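# Slide the tray's side guide snug against the paper stack

## Task

Push the paper tray's side guide inward until the paper stack sits flat and square against the tray wall across from the guide. The guide must end latched in the closest notch, in contact or almost in contact with the stack along its whole length, without pinching it. Striking the guide may end the attempt. Pressing on it very hard, moving it very fast, or shoving the stack sideways beyond the tray walls will end it.

## Robot and tools

Robot: two seven-joint arms, left_arm and right_arm, each ending in a parallel gripper whose fingers can fold. A grip near the fingertips (outer quarter of the pads) squeezes as commanded. A grip closer to the palm may fold the fingers round the part: narrow parts slip, wide ones get squeezed too hard. A fingertip pushed straight into a surface folds easily unless the gripper is fully shut, so contact may go unnoticed.

Frames: the scene frame has its origin at table height midway between the nominal bases, +z up, +x out over the table, left_arm on the +y side (not the image left). Each arm reports its hand pose, Hand target and wrist-camera pose in its own base frame. The left base sits near (-0.008, +0.364, 0) m and the right near (-0.051, -0.413, 0) m, both almost unrotated. Fixed cameras and the table use the scene frame. Printed poses may be a few cm off. Gripper axes: fingers point along +z, open and close along y. end_effector_position is the point between closed pads; fingertips extend about 33 mm past it (only 9 mm when wide open).

Row layout (used by execute_actions and move): one flat list of 18 numbers covering both arms. First left: dx, dy, dz, rx, ry, rz, gripper position, force_limit, speed; then the same nine for right. Every number is in [-1, 1]. The six pose numbers are offsets, not poses: they are measured from that arm's Hand target at the beginning of the action (or move), along that arm's base axes, with rotation about the Hand target point. Scale: 1.0 = 0.6 m or 180 degrees; rx, ry, rz form a single rotation vector. Sending the same offset twice moves twice. All zeros re-requests the current Hand target. Gripper numbers are absolute commands: position +1 open (140 mm), about -0.8 pads touch, -1 close until blocked. force_limit from -1 (soft, ~14 N) to +1 (~58 N); speed -1 (~30 mm/s) to +1 (~250 mm/s); faster closes grip harder. Both start at +1. To leave a gripper alone, resend its previous three numbers; 0 is a real command.

The controller limits each step to 70 mm and 16 degrees from the measured pose, so large offsets take several actions. Hand target is your last commanded pose after this limit; the gripper may rest short of it. To end a push, command the target back past the gripper.

Tools:
- execute_actions(actions, cameras): actions is a list of actions; each action is up to 15 rows, one per 1/30 s step; a short action repeats its last row. Each action lasts 0.5 s. Every row in an action counts from the action's start pose. cameras: list of names, ["all"], or []; images come by default only when actions is empty.
- move(target, speed, blend, blocking, cameras): straight-line path toward one 18-number row or a list of up to 15 rows, all offsets from the same starting Hand targets. speed is m/s, 0.002 to 2, default 0.25 (one value or one per target). blend in metres rounds corners; 0 stops at each. The whole move is capped at 10 s. It does not avoid obstacles; faster moves stray more and hit harder. blocking=false returns after about 0.5 s while the move continues. The result adds a move: line (done, off_target, moving, held, fault) plus limits (paced = pose clipped, held = steps withheld).
- wait(seconds 0 to 10): let the scene run.
- stop(): brake a running move; fingers keep moving.
- zoom_image(camera, region [x0,y0,x1,y1] pixels, at most 504 square): closer look at the newest image of cam_high, cam_low, cam_left_wrist or cam_right_wrist (all 896x504).
- show_instructions(): shows the reference images.
- set_collision_behavior(contact_force_n: 20, 40 or 85): contact force limit in N for both arms (starts at 20); not allowed mid-move.
- clear_fault(arm): clears a reported torque or force fault on left_arm or right_arm.
- finished_scene(scene): ends the current scene, given its number; irreversible, and nothing else should follow it in the same reply.

Results: end_effector_position (m) and quat_wxyz per arm, Hand target, Tool commands, gripper object_status (0 moving, 1 blocked while opening, 2 blocked while closing = likely holding, 3 reached target or pads met), position_measured in counts (3 open, 75 ~100 mm, 139 ~60 mm, 200 ~20 mm, 230 pads meet). Joint velocities may read within noise. Joint torques and External joint torques follow joint order (waist, shoulder, upper arm roll, elbow, forearm roll, wrist pitch, wrist roll). Flange force is the gripper's push on its surroundings along its own x y z, noisy. Wrist depth gives a 7x7 grid of distances in mm ahead of each wrist camera; - means no value. MOTOR HOT warns of overheating; an OVER-TEMPERATURE FAULT brakes the arm for 30-60 s.

Faults: an arm halts if joint contact torque hits its limit (12-20 N m), if outside force reaches the contact limit, if a joint passes its range, or if a joint moves too fast. It stays halted until clear_fault; release any grip holding it first.

Avoid: fast or forceful contact with the guide, heavy pushing, sliding the stack over the tray walls, arms or grippers touching each other, closing a gripper on the other arm's fingers, hard grips on parts still resting on something, and anything falling off the table. Push the guide gently and slowly, then let go once it latches.

Each tool is called after "Emit:" as name([rows], argument=value, ...), one row to a line, values as JSON.

Reference images:

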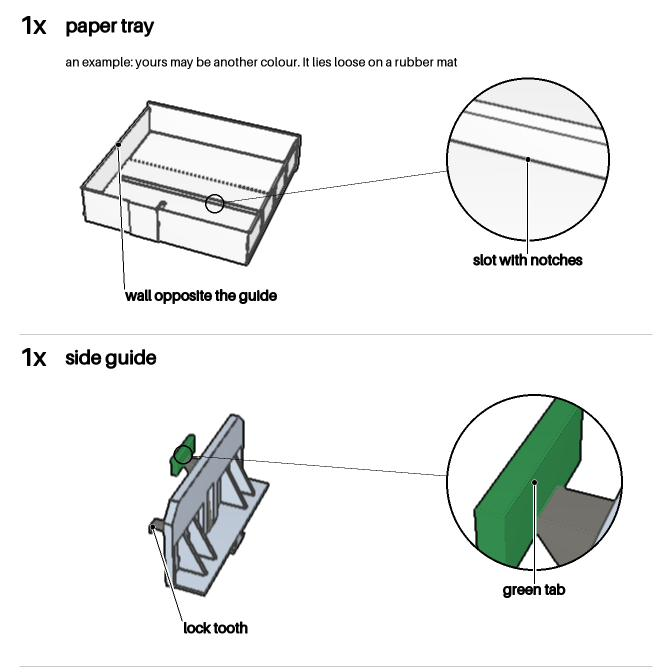

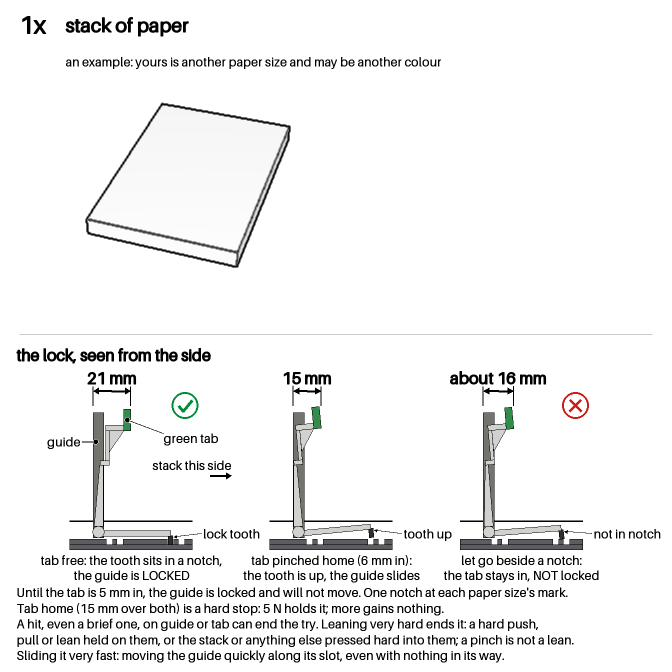

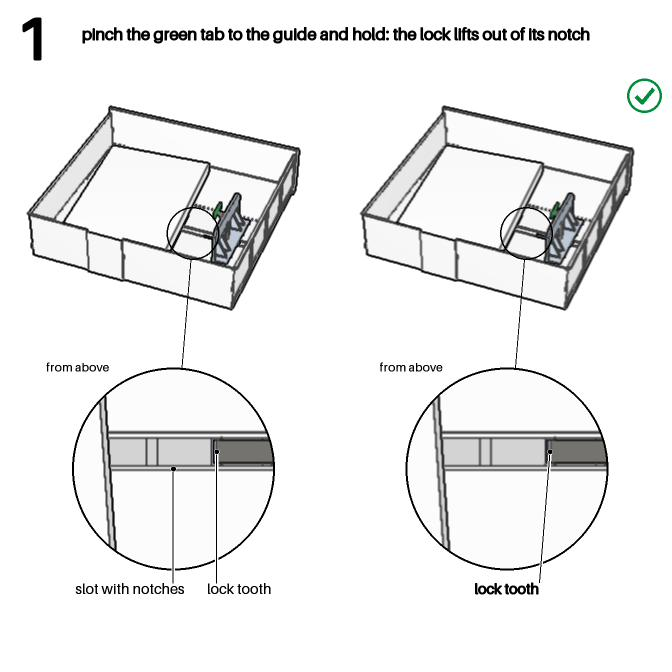

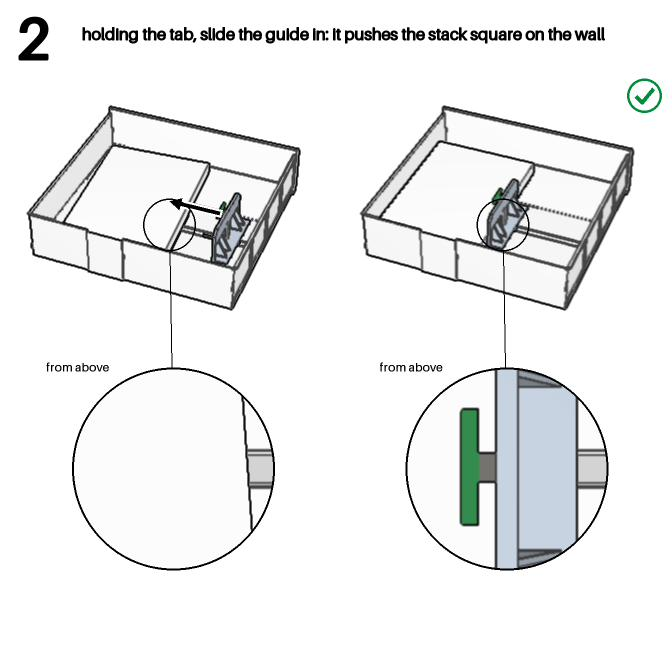

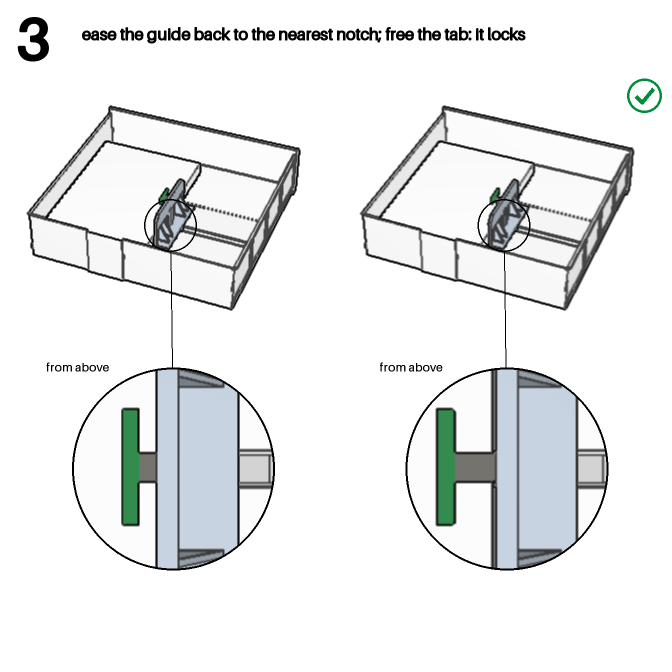

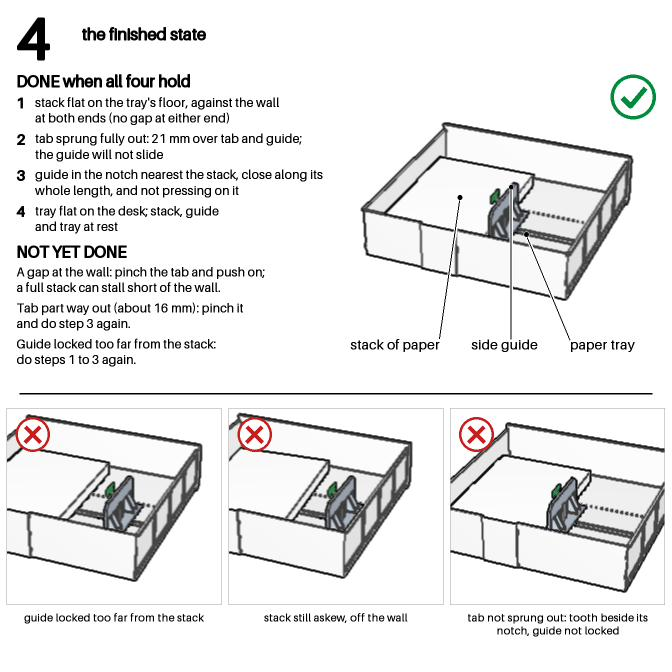

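## Session

Emit:
execute_actions(actions=[])

Scene clock: 0.00 s.
left_arm: end_effector_position=(+0.3090, -0.5913, +0.2375) position_measured=3 object_status=3 end_effector_quat_wxyz=(-0.122, -0.559, +0.750, -0.333) | right_arm: end_effector_position=(+0.2387, -0.0283, +0.1689) position_measured=3 object_status=3 end_effector_quat_wxyz=(-0.005, +0.432, +0.580, +0.690)
Joint positions: left_arm=[-1.204 -0.019 0.059 -2.361 -0.851 3.022 -0.041] | right_arm=[-1.243 0.149 -0.164 -2.811 0.805 1.472 0.763]
Joint velocities: within noise
Joint torques (N m): no reading
External joint torques (N m): no reading
Flange force (N): no reading
Wrist depth (mm): cam_left_wrist=[- - - - 427 384 - / - - - - 399 - - / 688 572 520 461 388 - 331 / 678 131 480 419 368 137 312 / - 131 457 407 363 120 101 / - 473 440 391 339 - 95 / - - 374 356 - - -] | cam_right_wrist=[311 447 597 3530 425 - 2365 / 275 377 508 2816 3133 2506 - / 247 330 472 565 2754 2457 2238 / 221 122 435 663 2638 136 2161 / - 113 372 641 2343 127 91 / - 230 314 499 1705 1816 96 / - 206 268 421 1729 1628 -]
Hand target: left_arm +0.3090, -0.5913, +0.2375; -0.122, -0.559, +0.750, -0.333 | right_arm +0.2387, -0.0283, +0.1689; -0.005, +0.432, +0.580, +0.690
Tool commands: left_gripper/position=+1.0 left_gripper/force_limit=+1.0 left_gripper/speed=+1.0 right_gripper/position=+1.0 right_gripper/force_limit=+1.0 right_gripper/speed=+1.0

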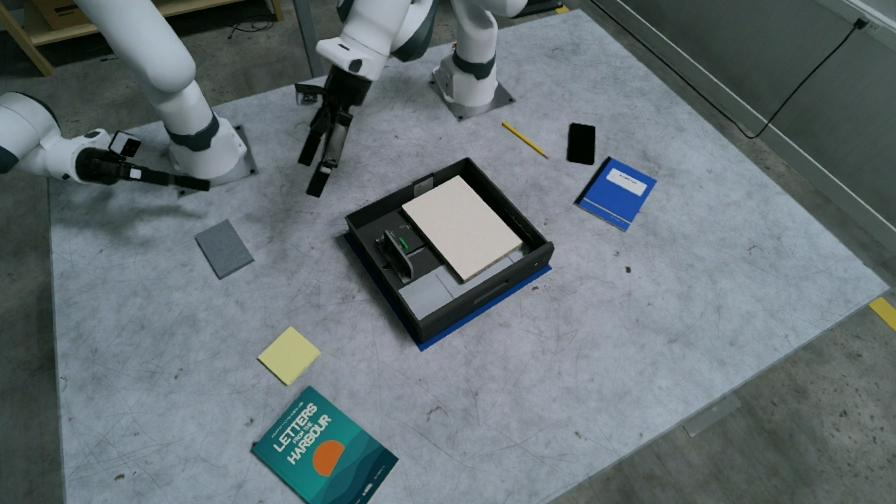

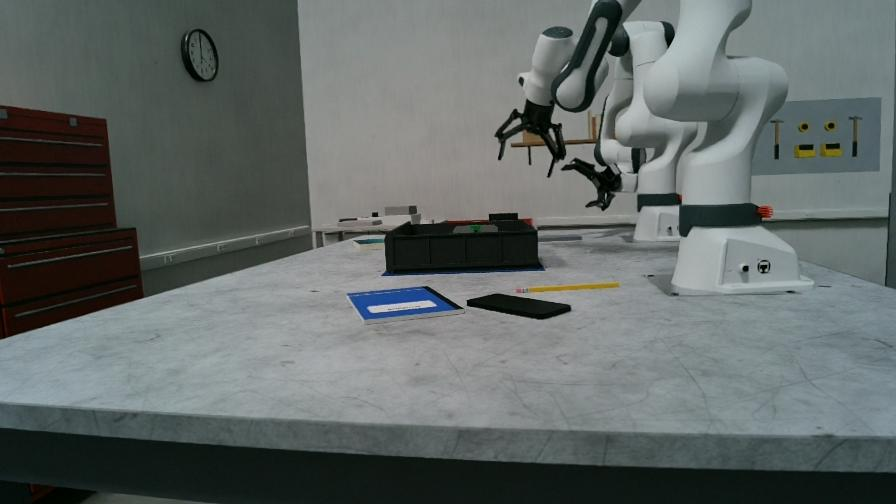

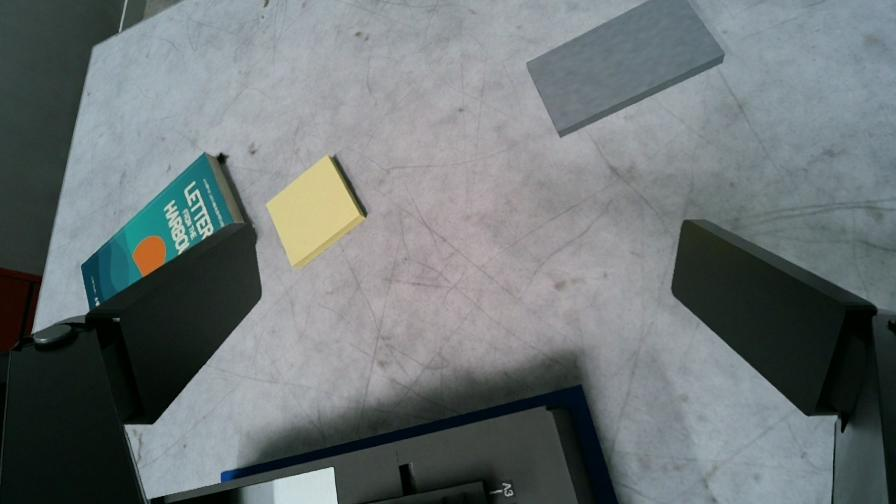

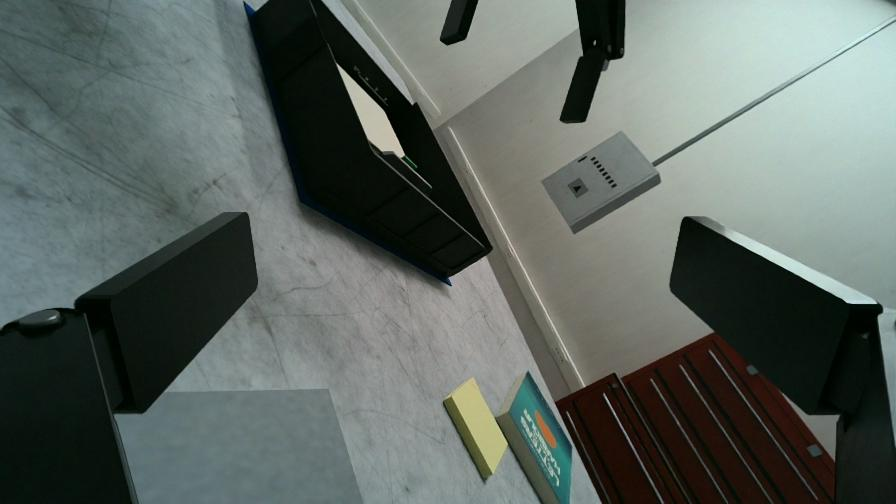

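Emit:
move(target=[0.173,0.22,0.27,0.234,-0.067,-0.346,1,1,1,0,0,0,0,0,0,1,1,1], speed=0.4, cameras=["cam_high","cam_left_wrist"])

Scene clock: 4.87 s.
left_arm: end_effector_position=(+0.4125, -0.4600, +0.4009) position_measured=3 object_status=3 end_effector_quat_wxyz=(+0.000, -0.074, +0.997, -0.002) | right_arm: end_effector_position=(+0.2387, -0.0283, +0.1689) position_measured=3 object_status=3 end_effector_quat_wxyz=(-0.005, +0.432, +0.580, +0.690)
Joint positions: left_arm=[-1.01 0.218 0.204 -1.323 -0.046 1.54 0.609] | right_arm=[-1.243 0.149 -0.164 -2.811 0.805 1.472 0.763]
Joint velocities: left_arm=[0 0.001 0 0.001 0 -0.001 0.006] | right_arm=[within noise]
Joint torques (N m): left_arm=[-0.11 -37.92 2.18 25.07 1.16 2.34 0.08] | right_arm=[0.2 -22.73 0.3 9.16 0.5 -2.58 0]
External joint torques (N m): left_arm=[0.01 0.72 0.78 1.05 0.43 -0.2 0.08] | right_arm=[0.17 -0.98 0.37 0.34 0.08 -0.19 -0.1]
Flange force (N): left_arm=[-5.3 -6.9 -5.4] | right_arm=[1.8 3.1 1.0]
Wrist depth (mm): cam_left_wrist=[- - - - - 495 492 / 540 - 518 - - - 507 / - - - 537 - - 545 / - 121 - 549 - 137 565 / - 112 - - 573 120 101 / - - - - - - 96 / - - - 707 703 703 -] | cam_right_wrist=[309 447 598 - 3979 - 2482 / 277 377 503 - 3530 - 2532 / 248 329 471 2984 2387 - 2106 / 221 122 436 622 - 127 2180 / - 113 370 611 2054 127 91 / - 230 314 491 1857 1765 95 / - 206 268 423 1682 1628 -]
Hand target: left_arm +0.4128, -0.4593, +0.3995; +0.000, -0.071, +0.997, +0.001 | right_arm +0.2387, -0.0283, +0.1689; -0.005, +0.432, +0.580, +0.690
Off the commanded pose: left_arm 0.002 m, 0 deg | right_arm 0.000 m, 0 deg.
move: done
Images, in order (width x height): cam_high 896x504, cam_left_wrist 896x504.

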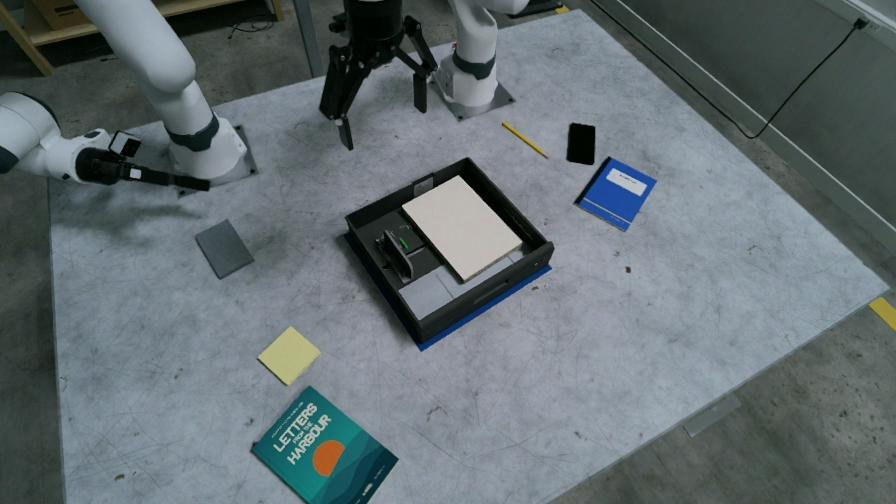

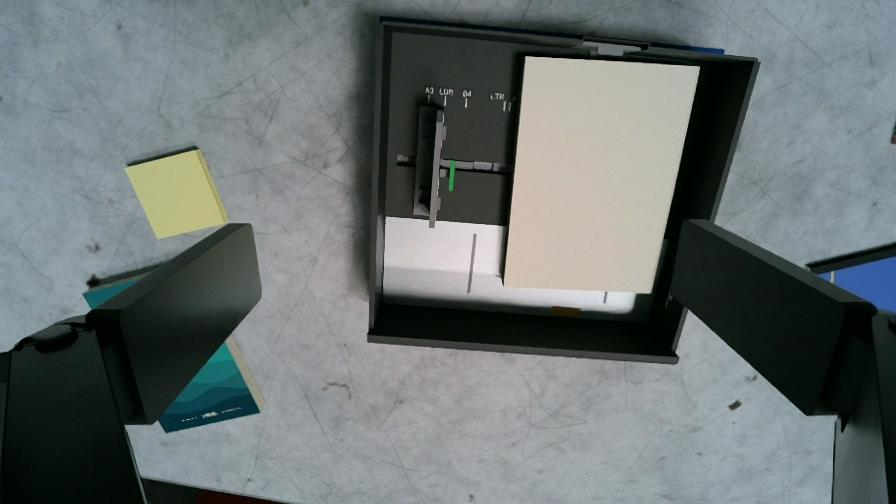

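Emit:
move(target=[0.027,-0.01,-0.333,0,0,-0.025,0.0,-1,0,0,0,0,0,0,0,1,1,1], speed=0.25, cameras=["cam_left_wrist","cam_high"])

Emit:
zoom_image(camera="cam_left_wrist", region=[300, 100, 600, 400])

Scene clock: 7.93 s.
left_arm: end_effector_position=(+0.4290, -0.4641, +0.1988) position_measured=129 object_status=3 end_effector_quat_wxyz=(+0.000, -0.035, +0.999, +0.003) | right_arm: end_effector_position=(+0.2387, -0.0283, +0.1689) position_measured=3 object_status=3 end_effector_quat_wxyz=(-0.005, +0.432, +0.580, +0.690)
Joint positions: left_arm=[-1 0.279 0.193 -1.758 -0.055 2.027 0.712] | right_arm=[-1.243 0.149 -0.164 -2.811 0.805 1.472 0.763]
Joint velocities: left_arm=[-0.001 0.001 -0.001 0 0.001 0.002 0.006] | right_arm=[within noise]
Joint torques (N m): left_arm=[0.17 -41.24 2.29 25.25 0.28 2.65 0.11] | right_arm=[0.22 -22.75 0.22 9.17 0.5 -2.58 -0.02]
External joint torques (N m): left_arm=[0.19 -0.35 0.34 0.82 -0.41 0.15 0.1] | right_arm=[0.25 -0.99 0.35 0.41 0.08 -0.19 -0.12]
Flange force (N): left_arm=[-2.1 -1.7 -1.1] | right_arm=[1.6 3.1 0.9]
Wrist depth (mm): cam_left_wrist=[- - - - - - 258 / 321 - - - - - - / - - - 312 299 298 306 / - - 143 330 166 311 306 / - - 110 357 144 95 - / - - - 374 375 - - / - - - 353 - - -] | cam_right_wrist=[311 446 622 2558 518 - 2321 / 276 377 515 803 515 - - / 248 328 470 628 2816 2410 2238 / 222 122 436 668 - 136 2071 / - 113 370 608 - 127 91 / - 230 315 488 1705 1830 96 / - 205 268 423 1753 1628 -]
Hand target: left_arm +0.4290, -0.4653, +0.1997; +0.000, -0.032, +0.999, +0.001 | right_arm +0.2387, -0.0283, +0.1689; -0.005, +0.432, +0.580, +0.690
Off the commanded pose: left_arm 0.002 m, 0 deg | right_arm 0.000 m, 0 deg.
move: done
Images, in order (width x height): cam_high 896x504, cam_left_wrist 896x504.

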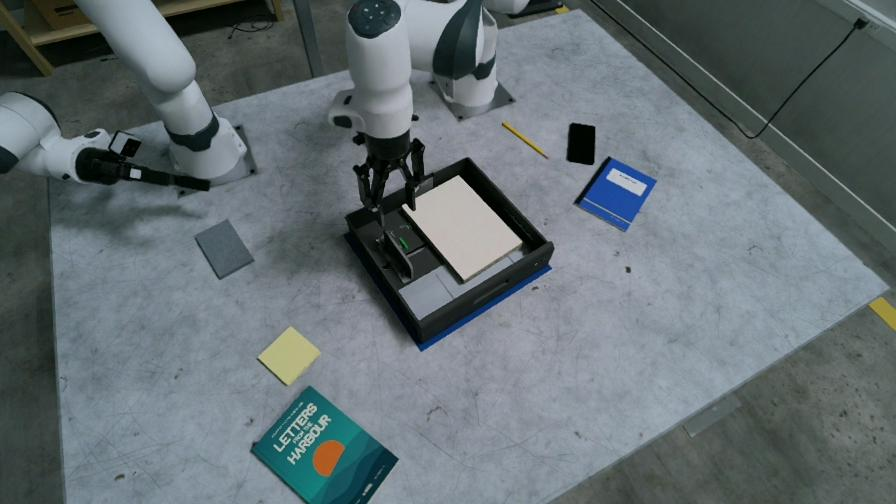

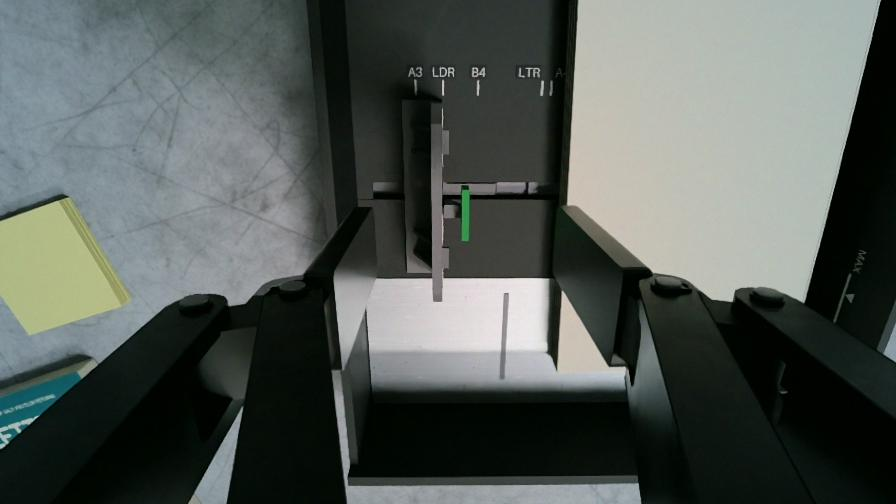

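Scaled by 1.680.

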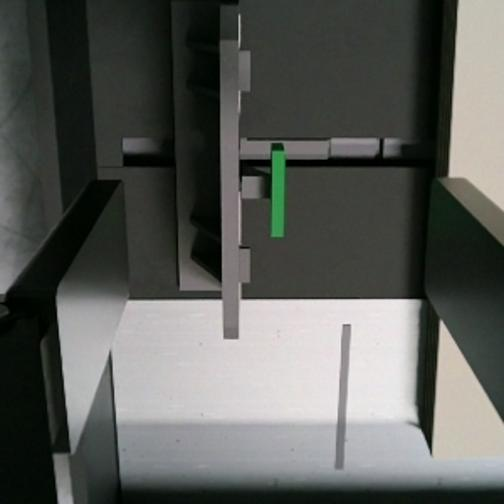

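Emit:
move(target=[-0.005,-0.01,-0.065,0,0,0,-0.15,-1,-0.5,0,0,0,0,0,0,1,1,1], speed=0.15, cameras=["cam_left_wrist"])

Emit:
zoom_image(camera="cam_left_wrist", region=[300, 100, 600, 400])

Scene clock: 9.63 s.
left_arm: end_effector_position=(+0.4269, -0.4696, +0.1609) position_measured=148 object_status=3 end_effector_quat_wxyz=(+0.000, -0.033, +0.999, +0.002) | right_arm: end_effector_position=(+0.2387, -0.0283, +0.1689) position_measured=3 object_status=3 end_effector_quat_wxyz=(-0.005, +0.432, +0.580, +0.690)
Joint positions: left_arm=[-1.001 0.32 0.185 -1.799 -0.064 2.11 0.713] | right_arm=[-1.243 0.149 -0.164 -2.811 0.805 1.472 0.763]
Joint velocities: left_arm=[-0.002 0 0 -0.001 0.001 0.005 0.001] | right_arm=[within noise]
Joint torques (N m): left_arm=[-0.21 -41.83 2.47 24.86 0.2 2.61 0.01] | right_arm=[0.18 -22.74 0.27 9.18 0.49 -2.56 0.01]
External joint torques (N m): left_arm=[-0.2 0.21 0.29 0.72 -0.46 0.09 0.01] | right_arm=[0.15 -0.9 0.33 0.31 0.06 -0.17 -0.09]
Flange force (N): left_arm=[-2.4 -2.9 -0.4] | right_arm=[1.7 2.8 0.8]
Wrist depth (mm): cam_left_wrist=[- 267 202 - 252 227 227 / - - 266 254 255 - - / - - 273 277 271 264 254 / 308 - 144 290 143 270 - / - - 106 310 - - - / - - - 334 - - - / - - - 339 - - -] | cam_right_wrist=[310 449 597 3213 505 - 2433 / 275 378 513 579 501 - 2300 / 247 330 466 575 2881 2199 2258 / 221 122 434 653 - 136 2089 / - 113 371 582 - 127 91 / - 230 314 498 1857 1753 96 / - 206 268 425 1694 1607 -]
Hand target: left_arm +0.4260, -0.4713, +0.1607; +0.000, -0.032, +0.999, +0.001 | right_arm +0.2387, -0.0283, +0.1689; -0.005, +0.432, +0.580, +0.690
Off the commanded pose: left_arm 0.002 m, 0 deg | right_arm 0.000 m, 0 deg.
move: done
Images, in order (width x height): cam_left_wrist 896x504.

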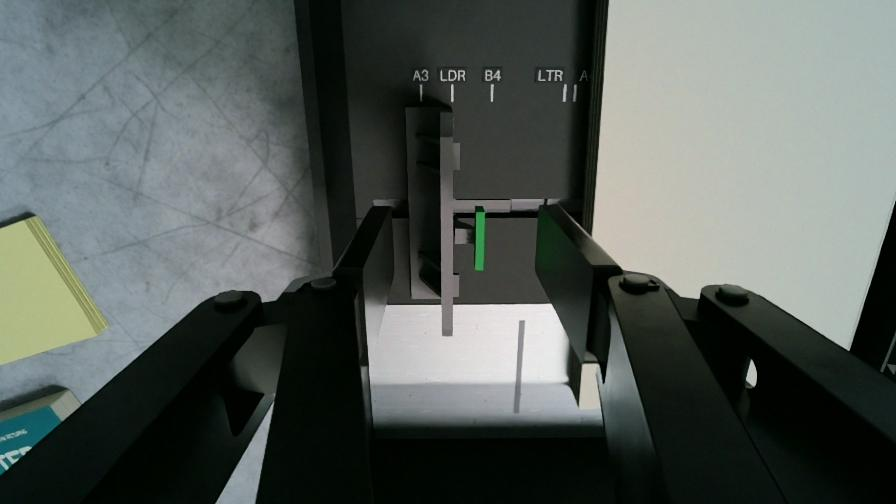

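Scaled by 1.680.

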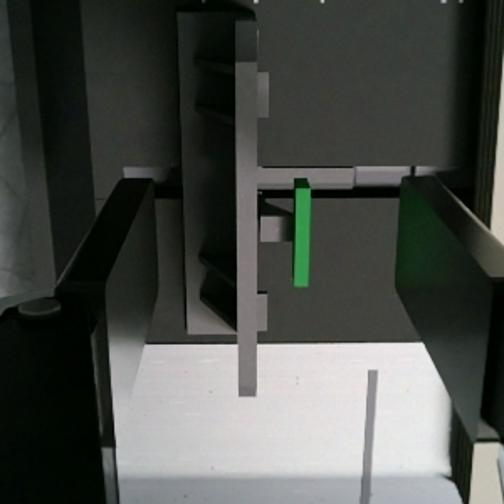

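Emit:
move(target=[0,0,-0.045,0,0,0,-0.15,-1,-1,0,0,0,0,0,0,1,1,1], speed=0.08, cameras=["cam_left_wrist"])

Emit:
zoom_image(camera="cam_left_wrist", region=[300, 100, 600, 400])

Scene clock: 11.13 s.
left_arm: end_effector_position=(+0.4263, -0.4707, +0.1347) position_measured=148 object_status=3 end_effector_quat_wxyz=(+0.000, -0.034, +0.999, +0.002) | right_arm: end_effector_position=(+0.2387, -0.0283, +0.1689) position_measured=3 object_status=3 end_effector_quat_wxyz=(-0.005, +0.432, +0.580, +0.690)
Joint positions: left_arm=[-1.001 0.35 0.182 -1.827 -0.072 2.169 0.714] | right_arm=[-1.243 0.149 -0.164 -2.811 0.805 1.472 0.763]
Joint velocities: left_arm=[-0.001 0 0 0.001 0 0.004 0.001] | right_arm=[within noise]
Joint torques (N m): left_arm=[0.14 -42.41 2.75 24.43 0.23 2.7 0.14] | right_arm=[0.2 -22.72 0.32 9.22 0.51 -2.58 -0.01]
External joint torques (N m): left_arm=[0.14 -0.13 0.4 0.89 -0.4 0.21 0.14] | right_arm=[0.22 -1.01 0.44 0.49 0.09 -0.18 -0.1]
Flange force (N): left_arm=[-2.6 -2.2 -0.5] | right_arm=[1.4 3.2 0.9]
Wrist depth (mm): cam_left_wrist=[- 242 - 224 228 202 204 / - - - 235 - 217 217 / - - - 248 249 229 225 / - 283 130 259 143 241 247 / - 91 106 287 122 - 254 / - - - 300 - - - / - - - 315 - - -] | cam_right_wrist=[310 450 614 3255 491 3094 2915 / 275 377 506 555 533 - - / 249 328 474 610 2638 - 2532 / 222 122 435 674 - 127 1913 / - 113 370 605 2532 127 91 / - 230 313 487 1943 1816 96 / - 205 268 422 1753 1649 -]
Hand target: left_arm +0.4260, -0.4713, +0.1337; +0.000, -0.032, +0.999, +0.001 | right_arm +0.2387, -0.0283, +0.1689; -0.005, +0.432, +0.580, +0.690
Off the commanded pose: left_arm 0.001 m, 0 deg | right_arm 0.000 m, 0 deg.
move: done
Images, in order (width x height): cam_left_wrist 896x504.

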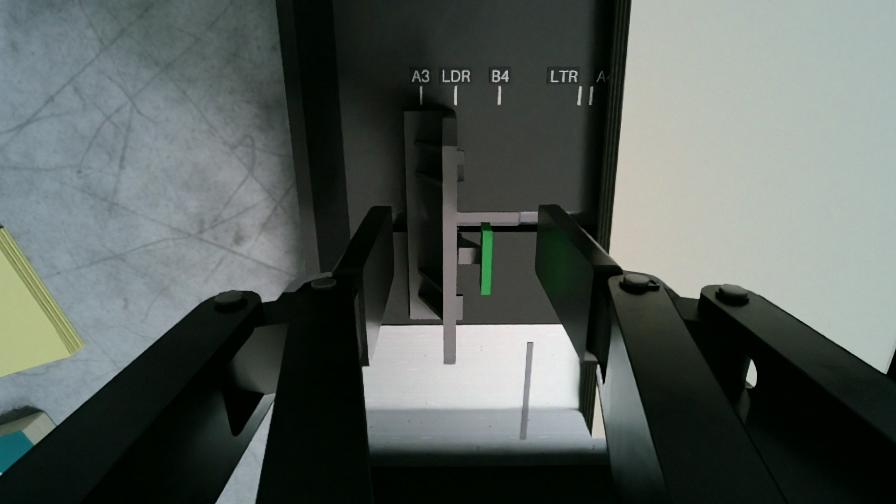

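Scaled by 1.680.

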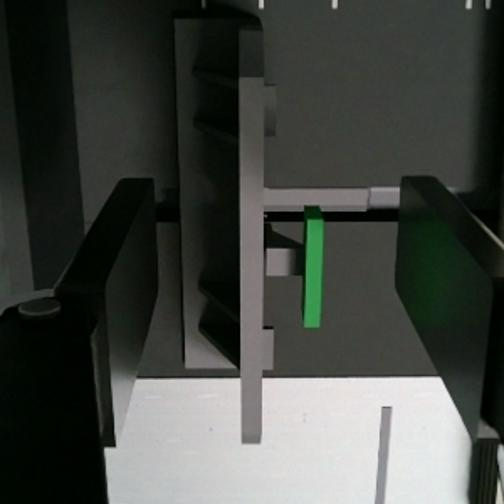

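Emit:
move([
  [0,0.0025,-0.006,0,0,0,-0.15,-1,-1,0,0,0,0,0,0,1,1,1],
  [0,0.0025,-0.006,0,0,0,-1,-1,-1,0,0,0,0,0,0,1,1,1],
], speed=0.05, cameras=["cam_left_wrist"])

Emit:
zoom_image(camera="cam_left_wrist", region=[300, 100, 600, 400])

Scene clock: 14.10 s.
left_arm: end_effector_position=(+0.4268, -0.4699, +0.1322) position_measured=230 object_status=3 end_effector_quat_wxyz=(+0.001, -0.033, +0.999, +0.000) | right_arm: end_effector_position=(+0.2387, -0.0283, +0.1689) position_measured=3 object_status=3 end_effector_quat_wxyz=(-0.005, +0.432, +0.580, +0.690)
Joint positions: left_arm=[-1 0.35 0.182 -1.835 -0.073 2.179 0.716] | right_arm=[-1.243 0.149 -0.164 -2.811 0.805 1.472 0.763]
Joint torques (N m): left_arm=[0.25 -41.93 2.78 23.96 0.19 2.68 0.17] | right_arm=[0.18 -22.69 0.34 9.16 0.5 -2.57 0.02]
External joint torques (N m): left_arm=[0.2 0.5 0.37 0.28 -0.44 0.14 0.17] | right_arm=[0.23 -1.02 0.48 0.37 0.08 -0.18 -0.07]
Flange force (N): left_arm=[-2.3 -1.7 0.8] | right_arm=[1.7 3.3 1.1]
Wrist depth (mm): cam_left_wrist=[- 235 176 224 - 201 201 / 253 - - 228 - 216 216 / - - - 245 245 224 222 / - - 263 129 262 237 - / 301 - - - - 252 255 / 324 - - - - - 269 / - - - - - - -] | cam_right_wrist=[327 443 630 3255 491 2816 2506 / 276 406 517 547 2881 - - / 248 339 471 798 2848 - - / 221 122 435 665 2695 127 107 / - 113 351 639 3530 127 91 / - 231 313 502 1899 1753 95 / - 206 268 425 1660 1638 -]
Hand target: left_arm +0.4260, -0.4698, +0.1301; +0.000, -0.032, +0.999, +0.001 | right_arm +0.2387, -0.0283, +0.1689; -0.005, +0.432, +0.580, +0.690
Off the commanded pose: left_arm 0.002 m, 0 deg | right_arm 0.000 m, 0 deg.
move: done
Images, in order (width x height): cam_left_wrist 896x504.

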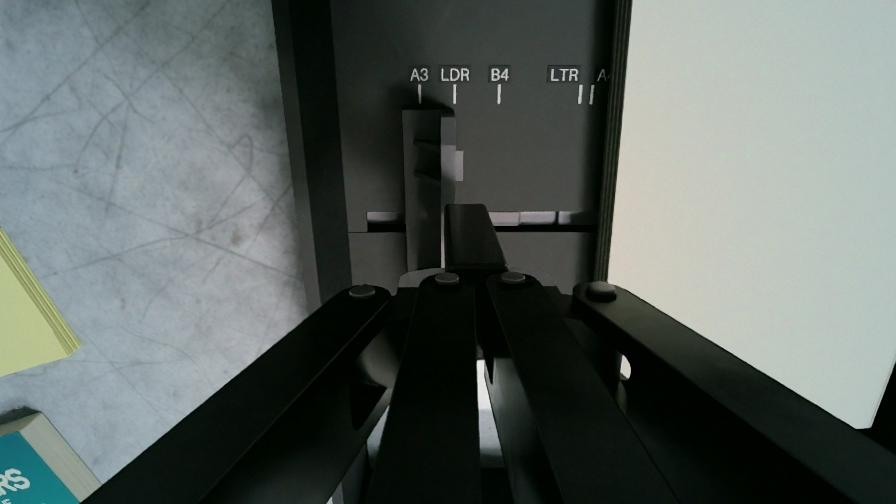

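Scaled by 1.680.

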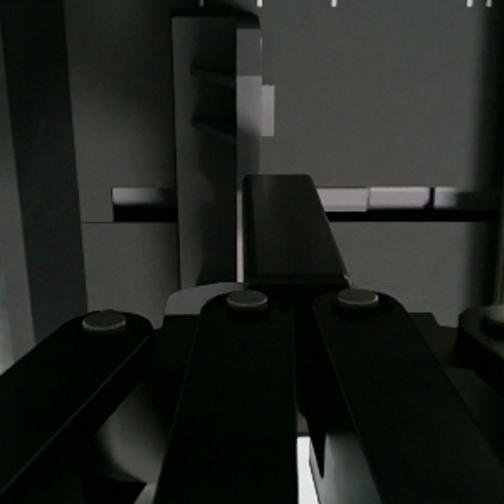

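Emit:
move([
  [0,0,0,0,0,0,-0.15,-1,0.5,0,0,0,0,0,0,1,1,1],
  [0.024,0,-0.015,0,0,0,-0.15,-1,0.5,0,0,0,0,0,0,1,1,1],
], speed=0.1, cameras=["cam_left_wrist"])

Emit:
zoom_image(camera="cam_left_wrist", region=[300, 100, 600, 400])

Scene clock: 16.33 s.
left_arm: end_effector_position=(+0.4405, -0.4691, +0.1222) position_measured=148 object_status=3 end_effector_quat_wxyz=(+0.001, -0.035, +0.999, +0.001) | right_arm: end_effector_position=(+0.2387, -0.0283, +0.1689) position_measured=3 object_status=3 end_effector_quat_wxyz=(-0.005, +0.432, +0.580, +0.690)
Joint positions: left_arm=[-0.98 0.389 0.18 -1.802 -0.08 2.183 0.735] | right_arm=[-1.243 0.149 -0.164 -2.811 0.805 1.472 0.763]
Joint velocities: left_arm=[0.002 -0.001 0.001 -0.001 0 0.001 0.006] | right_arm=[within noise]
Joint torques (N m): left_arm=[0.3 -43.01 2.8 24.65 0.2 2.65 0.14] | right_arm=[0.23 -22.76 0.25 9.14 0.5 -2.57 0.02]
External joint torques (N m): left_arm=[0.2 0.48 0.13 1.09 -0.43 0.13 0.14] | right_arm=[0.25 -1.02 0.36 0.37 0.08 -0.17 -0.07]
Flange force (N): left_arm=[-4.5 -4.5 0.1] | right_arm=[1.8 3.3 1.0]
Wrist depth (mm): cam_left_wrist=[233 230 172 - - 195 193 / 246 246 175 - - 203 203 / 254 - 233 234 - 214 218 / - - 130 242 168 224 224 / - - 106 266 122 - 243 / - - - 286 - - - / - - - 298 - - -] | cam_right_wrist=[309 431 593 3387 499 - - / 275 379 517 578 527 2695 - / 248 329 472 578 2584 2321 2506 / 221 122 419 710 - 136 1778 / - 113 368 588 - 127 91 / - 231 312 491 1928 1790 96 / - 206 267 419 873 1671 -]
Hand target: left_arm +0.4404, -0.4698, +0.1211; +0.000, -0.032, +0.999, +0.001 | right_arm +0.2387, -0.0283, +0.1689; -0.005, +0.432, +0.580, +0.690
Off the commanded pose: left_arm 0.001 m, 0 deg | right_arm 0.000 m, 0 deg.
move: done
Images, in order (width x height): cam_left_wrist 896x504.

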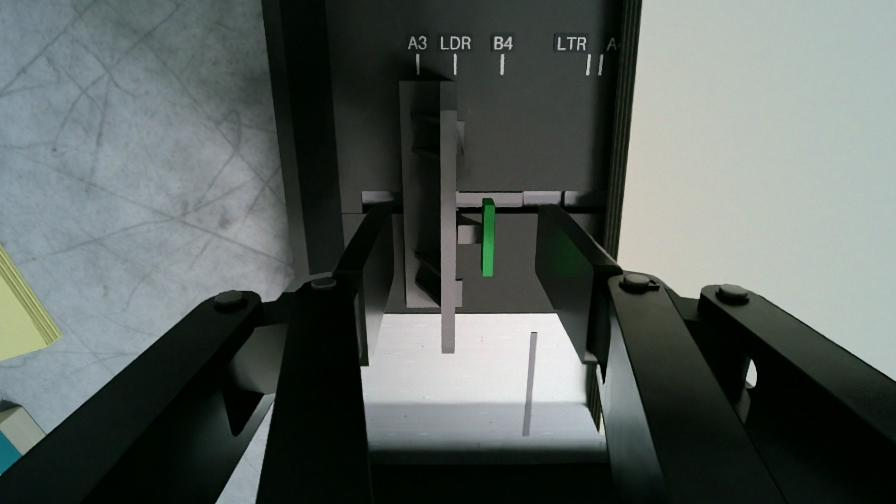

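Scaled by 1.680.

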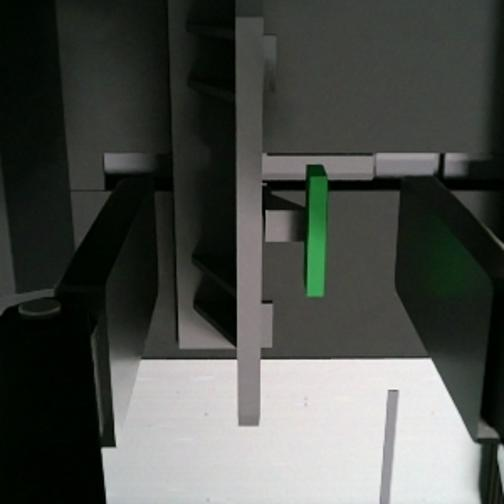

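Emit:
move([
  [0.003,0.0025,-0.037,0,0,0,-0.15,-1,-1,0,0,0,0,0,0,1,1,1],
  [0.003,0.0025,-0.037,0,0,0,-1,-1,-1,0,0,0,0,0,0,1,1,1],
], speed=0.06, cameras=["cam_left_wrist"])

Emit:
zoom_image(camera="cam_left_wrist", region=[300, 100, 600, 400])

Scene clock: 19.10 s.
left_arm: end_effector_position=(+0.4428, -0.4695, +0.1003) position_measured=208 object_status=0 end_effector_quat_wxyz=(+0.002, -0.033, +0.999, +0.000) | right_arm: end_effector_position=(+0.2387, -0.0283, +0.1689) position_measured=3 object_status=3 end_effector_quat_wxyz=(-0.005, +0.432, +0.580, +0.690)
Joint positions: left_arm=[-0.973 0.42 0.174 -1.816 -0.087 2.232 0.745] | right_arm=[-1.243 0.149 -0.164 -2.811 0.805 1.472 0.763]
Joint torques (N m): left_arm=[0.52 -43.05 3.52 23.11 0.44 2.4 0.15] | right_arm=[0.16 -22.71 0.32 9.14 0.49 -2.58 -0.02]
External joint torques (N m): left_arm=[0.64 1.01 0.91 -0.1 -0.16 -0.13 0.15] | right_arm=[0.2 -0.99 0.45 0.36 0.07 -0.19 -0.12]
Flange force (N): left_arm=[-2.9 -1.2 1.2] | right_arm=[1.7 3.1 1.0]
Wrist depth (mm): cam_left_wrist=[- - 152 198 193 172 172 / - 227 197 200 - 182 182 / - - 210 213 212 192 192 / - 255 171 161 224 204 199 / - - - - - 211 217 / - - - - - - 230 / - - - - - - -] | cam_right_wrist=[311 462 617 - 491 2785 2365 / 275 405 528 572 531 2848 2300 / 248 328 473 584 2785 2410 2161 / 225 122 434 668 - 136 1958 / - 113 372 651 - 127 91 / - 230 314 467 1943 1830 96 / - 206 268 423 1717 1649 -]
Hand target: left_arm +0.4422, -0.4683, +0.0989; +0.000, -0.032, +0.999, +0.001 | right_arm +0.2387, -0.0283, +0.1689; -0.005, +0.432, +0.580, +0.690
Off the commanded pose: left_arm 0.002 m, 0 deg | right_arm 0.000 m, 0 deg.
move: done
Images, in order (width x height): cam_left_wrist 896x504.

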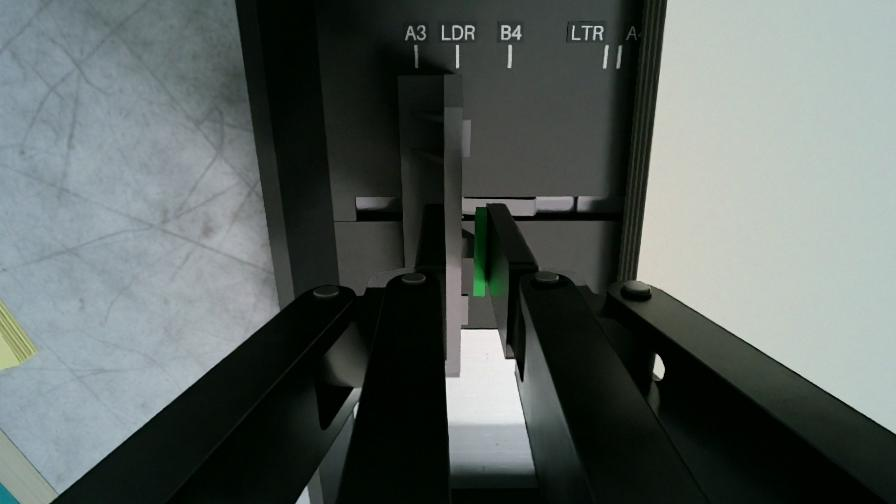

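Scaled by 1.680.

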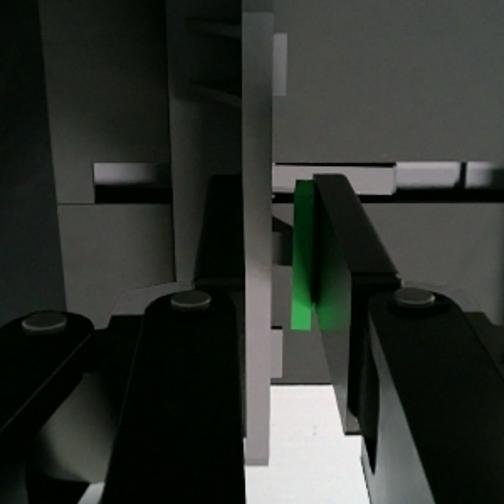

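Emit:
move(target=[-0.007,0.108,0,0,0,0,-1,-1,-1,0,0,0,0,0,0,1,1,1], speed=0.035, cameras=["cam_left_wrist","cam_high"])

Emit:
zoom_image(camera="cam_left_wrist", region=[392, 0, 896, 504])

Emit:
zoom_image(camera="cam_high", region=[330, 140, 570, 350])

Scene clock: 21.97 s.
left_arm: end_effector_position=(+0.4375, -0.4056, +0.1000) position_measured=208 object_status=2 end_effector_quat_wxyz=(+0.000, -0.033, +0.999, -0.001) | right_arm: end_effector_position=(+0.2387, -0.0283, +0.1689) position_measured=3 object_status=3 end_effector_quat_wxyz=(-0.005, +0.432, +0.580, +0.690)
Joint positions: left_arm=[-0.929 0.288 0.19 -2.018 -0.073 2.3 0.807] | right_arm=[-1.243 0.149 -0.164 -2.811 0.805 1.472 0.763]
Joint velocities: left_arm=[0 0 0.001 0 0.001 0.002 0.005] | right_arm=[within noise]
Joint torques (N m): left_arm=[0.42 -38.99 2.8 22.18 0.84 2.52 0.02] | right_arm=[0.15 -22.76 0.23 9.17 0.49 -2.58 -0.01]
External joint torques (N m): left_arm=[0.47 0.17 0.84 -0.29 0.27 0.02 0.02] | right_arm=[0.13 -0.97 0.31 0.35 0.06 -0.19 -0.11]
Flange force (N): left_arm=[-0.1 1.3 0.3] | right_arm=[1.9 3.0 0.7]
Wrist depth (mm): cam_left_wrist=[155 185 - - 173 172 172 / 156 198 206 198 182 180 182 / 156 198 213 212 192 192 191 / 164 212 228 156 204 206 207 / - 175 - 171 - 212 216 / - - - - - - - / - - - - - - -] | cam_right_wrist=[310 445 654 593 536 2071 2532 / 275 376 513 590 - 2915 2558 / 249 329 471 646 2666 2506 - / 222 122 436 639 3057 127 107 / - 113 369 - - 127 91 / - 230 314 486 1778 1790 95 / - 206 269 421 811 1660 -]
Hand target: left_arm +0.4380, -0.4035, +0.0989; +0.000, -0.032, +0.999, +0.001 | right_arm +0.2387, -0.0283, +0.1689; -0.005, +0.432, +0.580, +0.690
Off the commanded pose: left_arm 0.002 m, 0 deg | right_arm 0.000 m, 0 deg.
move: done
Images, in order (width x height): cam_high 896x504, cam_left_wrist 896x504.

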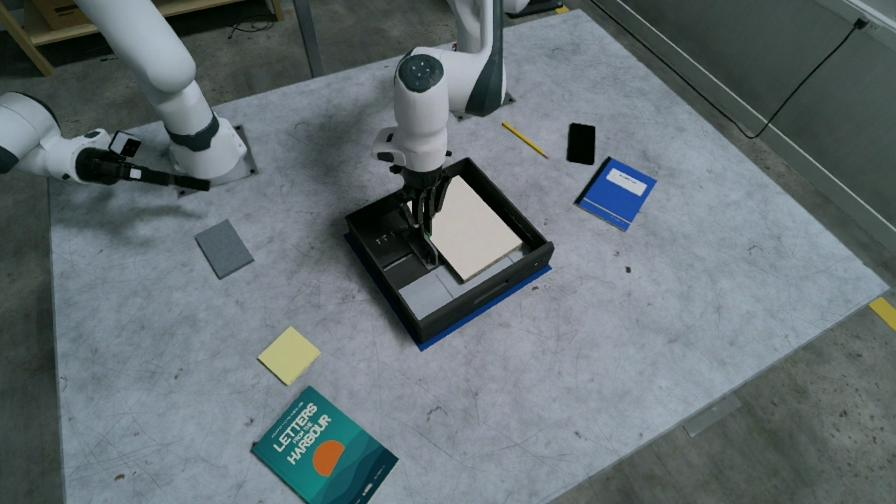

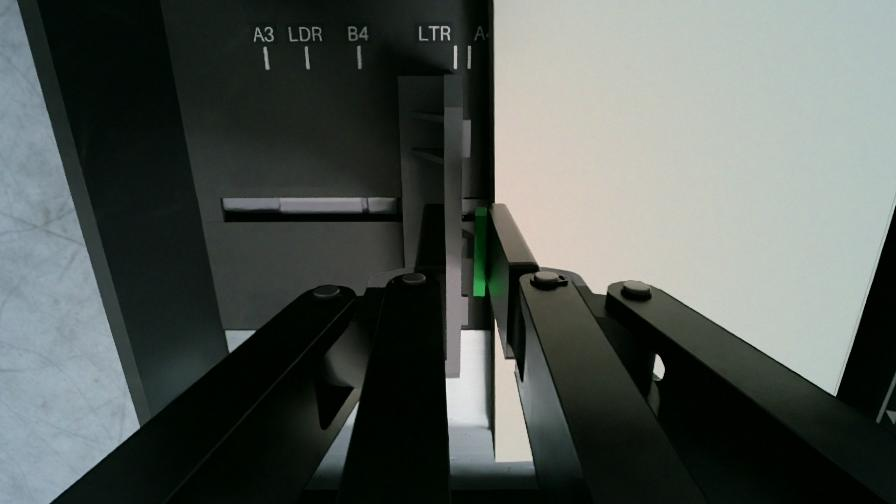

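Scaled by 1.000.

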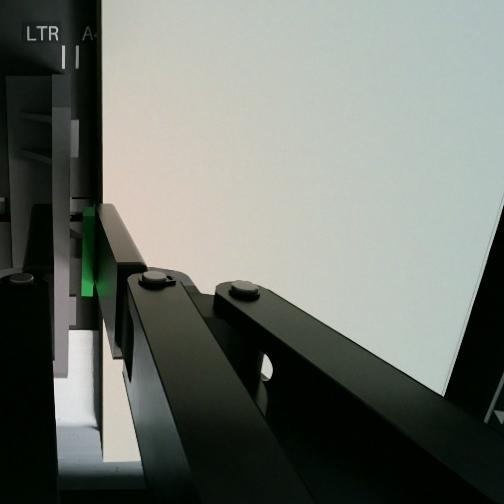

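Scaled by 2.100.

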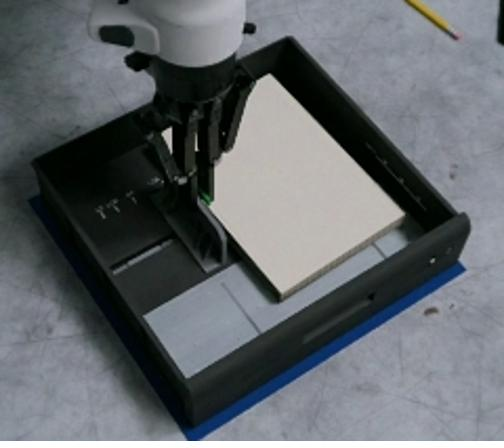

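Emit:
move(target=[-0.0022,0.0333,0,0,0,0,-1,-1,-1,0,0,0,0,0,0,1,1,1], speed=0.02, cameras=["cam_left_wrist"])

Emit:
zoom_image(camera="cam_left_wrist", region=[392, 0, 896, 504])

Scene clock: 23.63 s.
left_arm: end_effector_position=(+0.4360, -0.3872, +0.1000) position_measured=208 object_status=2 end_effector_quat_wxyz=(+0.000, -0.033, +0.999, -0.002) | right_arm: end_effector_position=(+0.2387, -0.0283, +0.1689) position_measured=3 object_status=3 end_effector_quat_wxyz=(-0.005, +0.432, +0.580, +0.690)
Joint positions: left_arm=[-0.915 0.251 0.196 -2.074 -0.068 2.321 0.827] | right_arm=[-1.243 0.149 -0.164 -2.811 0.805 1.472 0.763]
Joint velocities: left_arm=[-0.001 -0.001 0.001 -0.003 0 0.002 0.005] | right_arm=[within noise]
Joint torques (N m): left_arm=[1 -38.09 3.19 21.62 1.05 2.2 0.02] | right_arm=[0.16 -22.72 0.25 9.21 0.48 -2.57 0.01]
External joint torques (N m): left_arm=[1 -0.23 1.4 -0.72 0.49 -0.31 0.02] | right_arm=[0.18 -0.97 0.37 0.43 0.05 -0.18 -0.09]
Flange force (N): left_arm=[0.9 3.6 -0.9] | right_arm=[1.6 3.1 0.7]
Wrist depth (mm): cam_left_wrist=[170 - 194 177 172 172 171 / 179 205 - 182 182 182 182 / 180 215 213 193 193 192 192 / 171 225 228 162 201 205 201 / 179 235 - - - 211 219 / - - - - - - - / - - - - - - -] | cam_right_wrist=[309 448 607 598 557 - 2321 / 275 380 514 610 - 2611 2532 / 248 328 473 3741 2666 2482 2258 / 222 122 423 665 - 136 1913 / - 113 370 633 2785 127 91 / - 230 312 504 1843 1765 95 / - 205 270 423 1694 1628 -]
Hand target: left_arm +0.4367, -0.3835, +0.0989; +0.000, -0.032, +0.999, +0.001 | right_arm +0.2387, -0.0283, +0.1689; -0.005, +0.432, +0.580, +0.690
Off the commanded pose: left_arm 0.004 m, 0 deg | right_arm 0.000 m, 0 deg.
move: off_target (left_arm)
Images, in order (width x height): cam_left_wrist 896x504.

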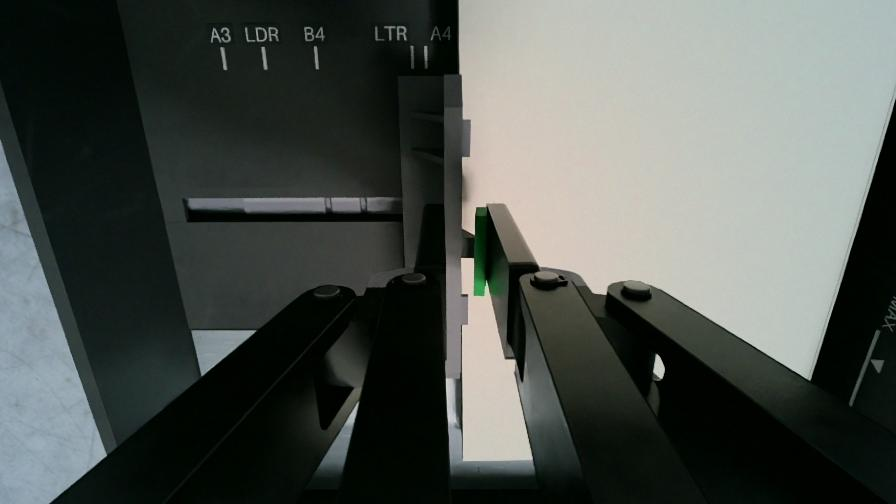

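Scaled by 1.000.

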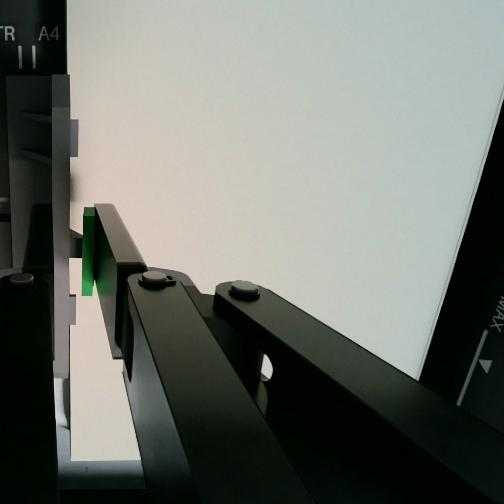

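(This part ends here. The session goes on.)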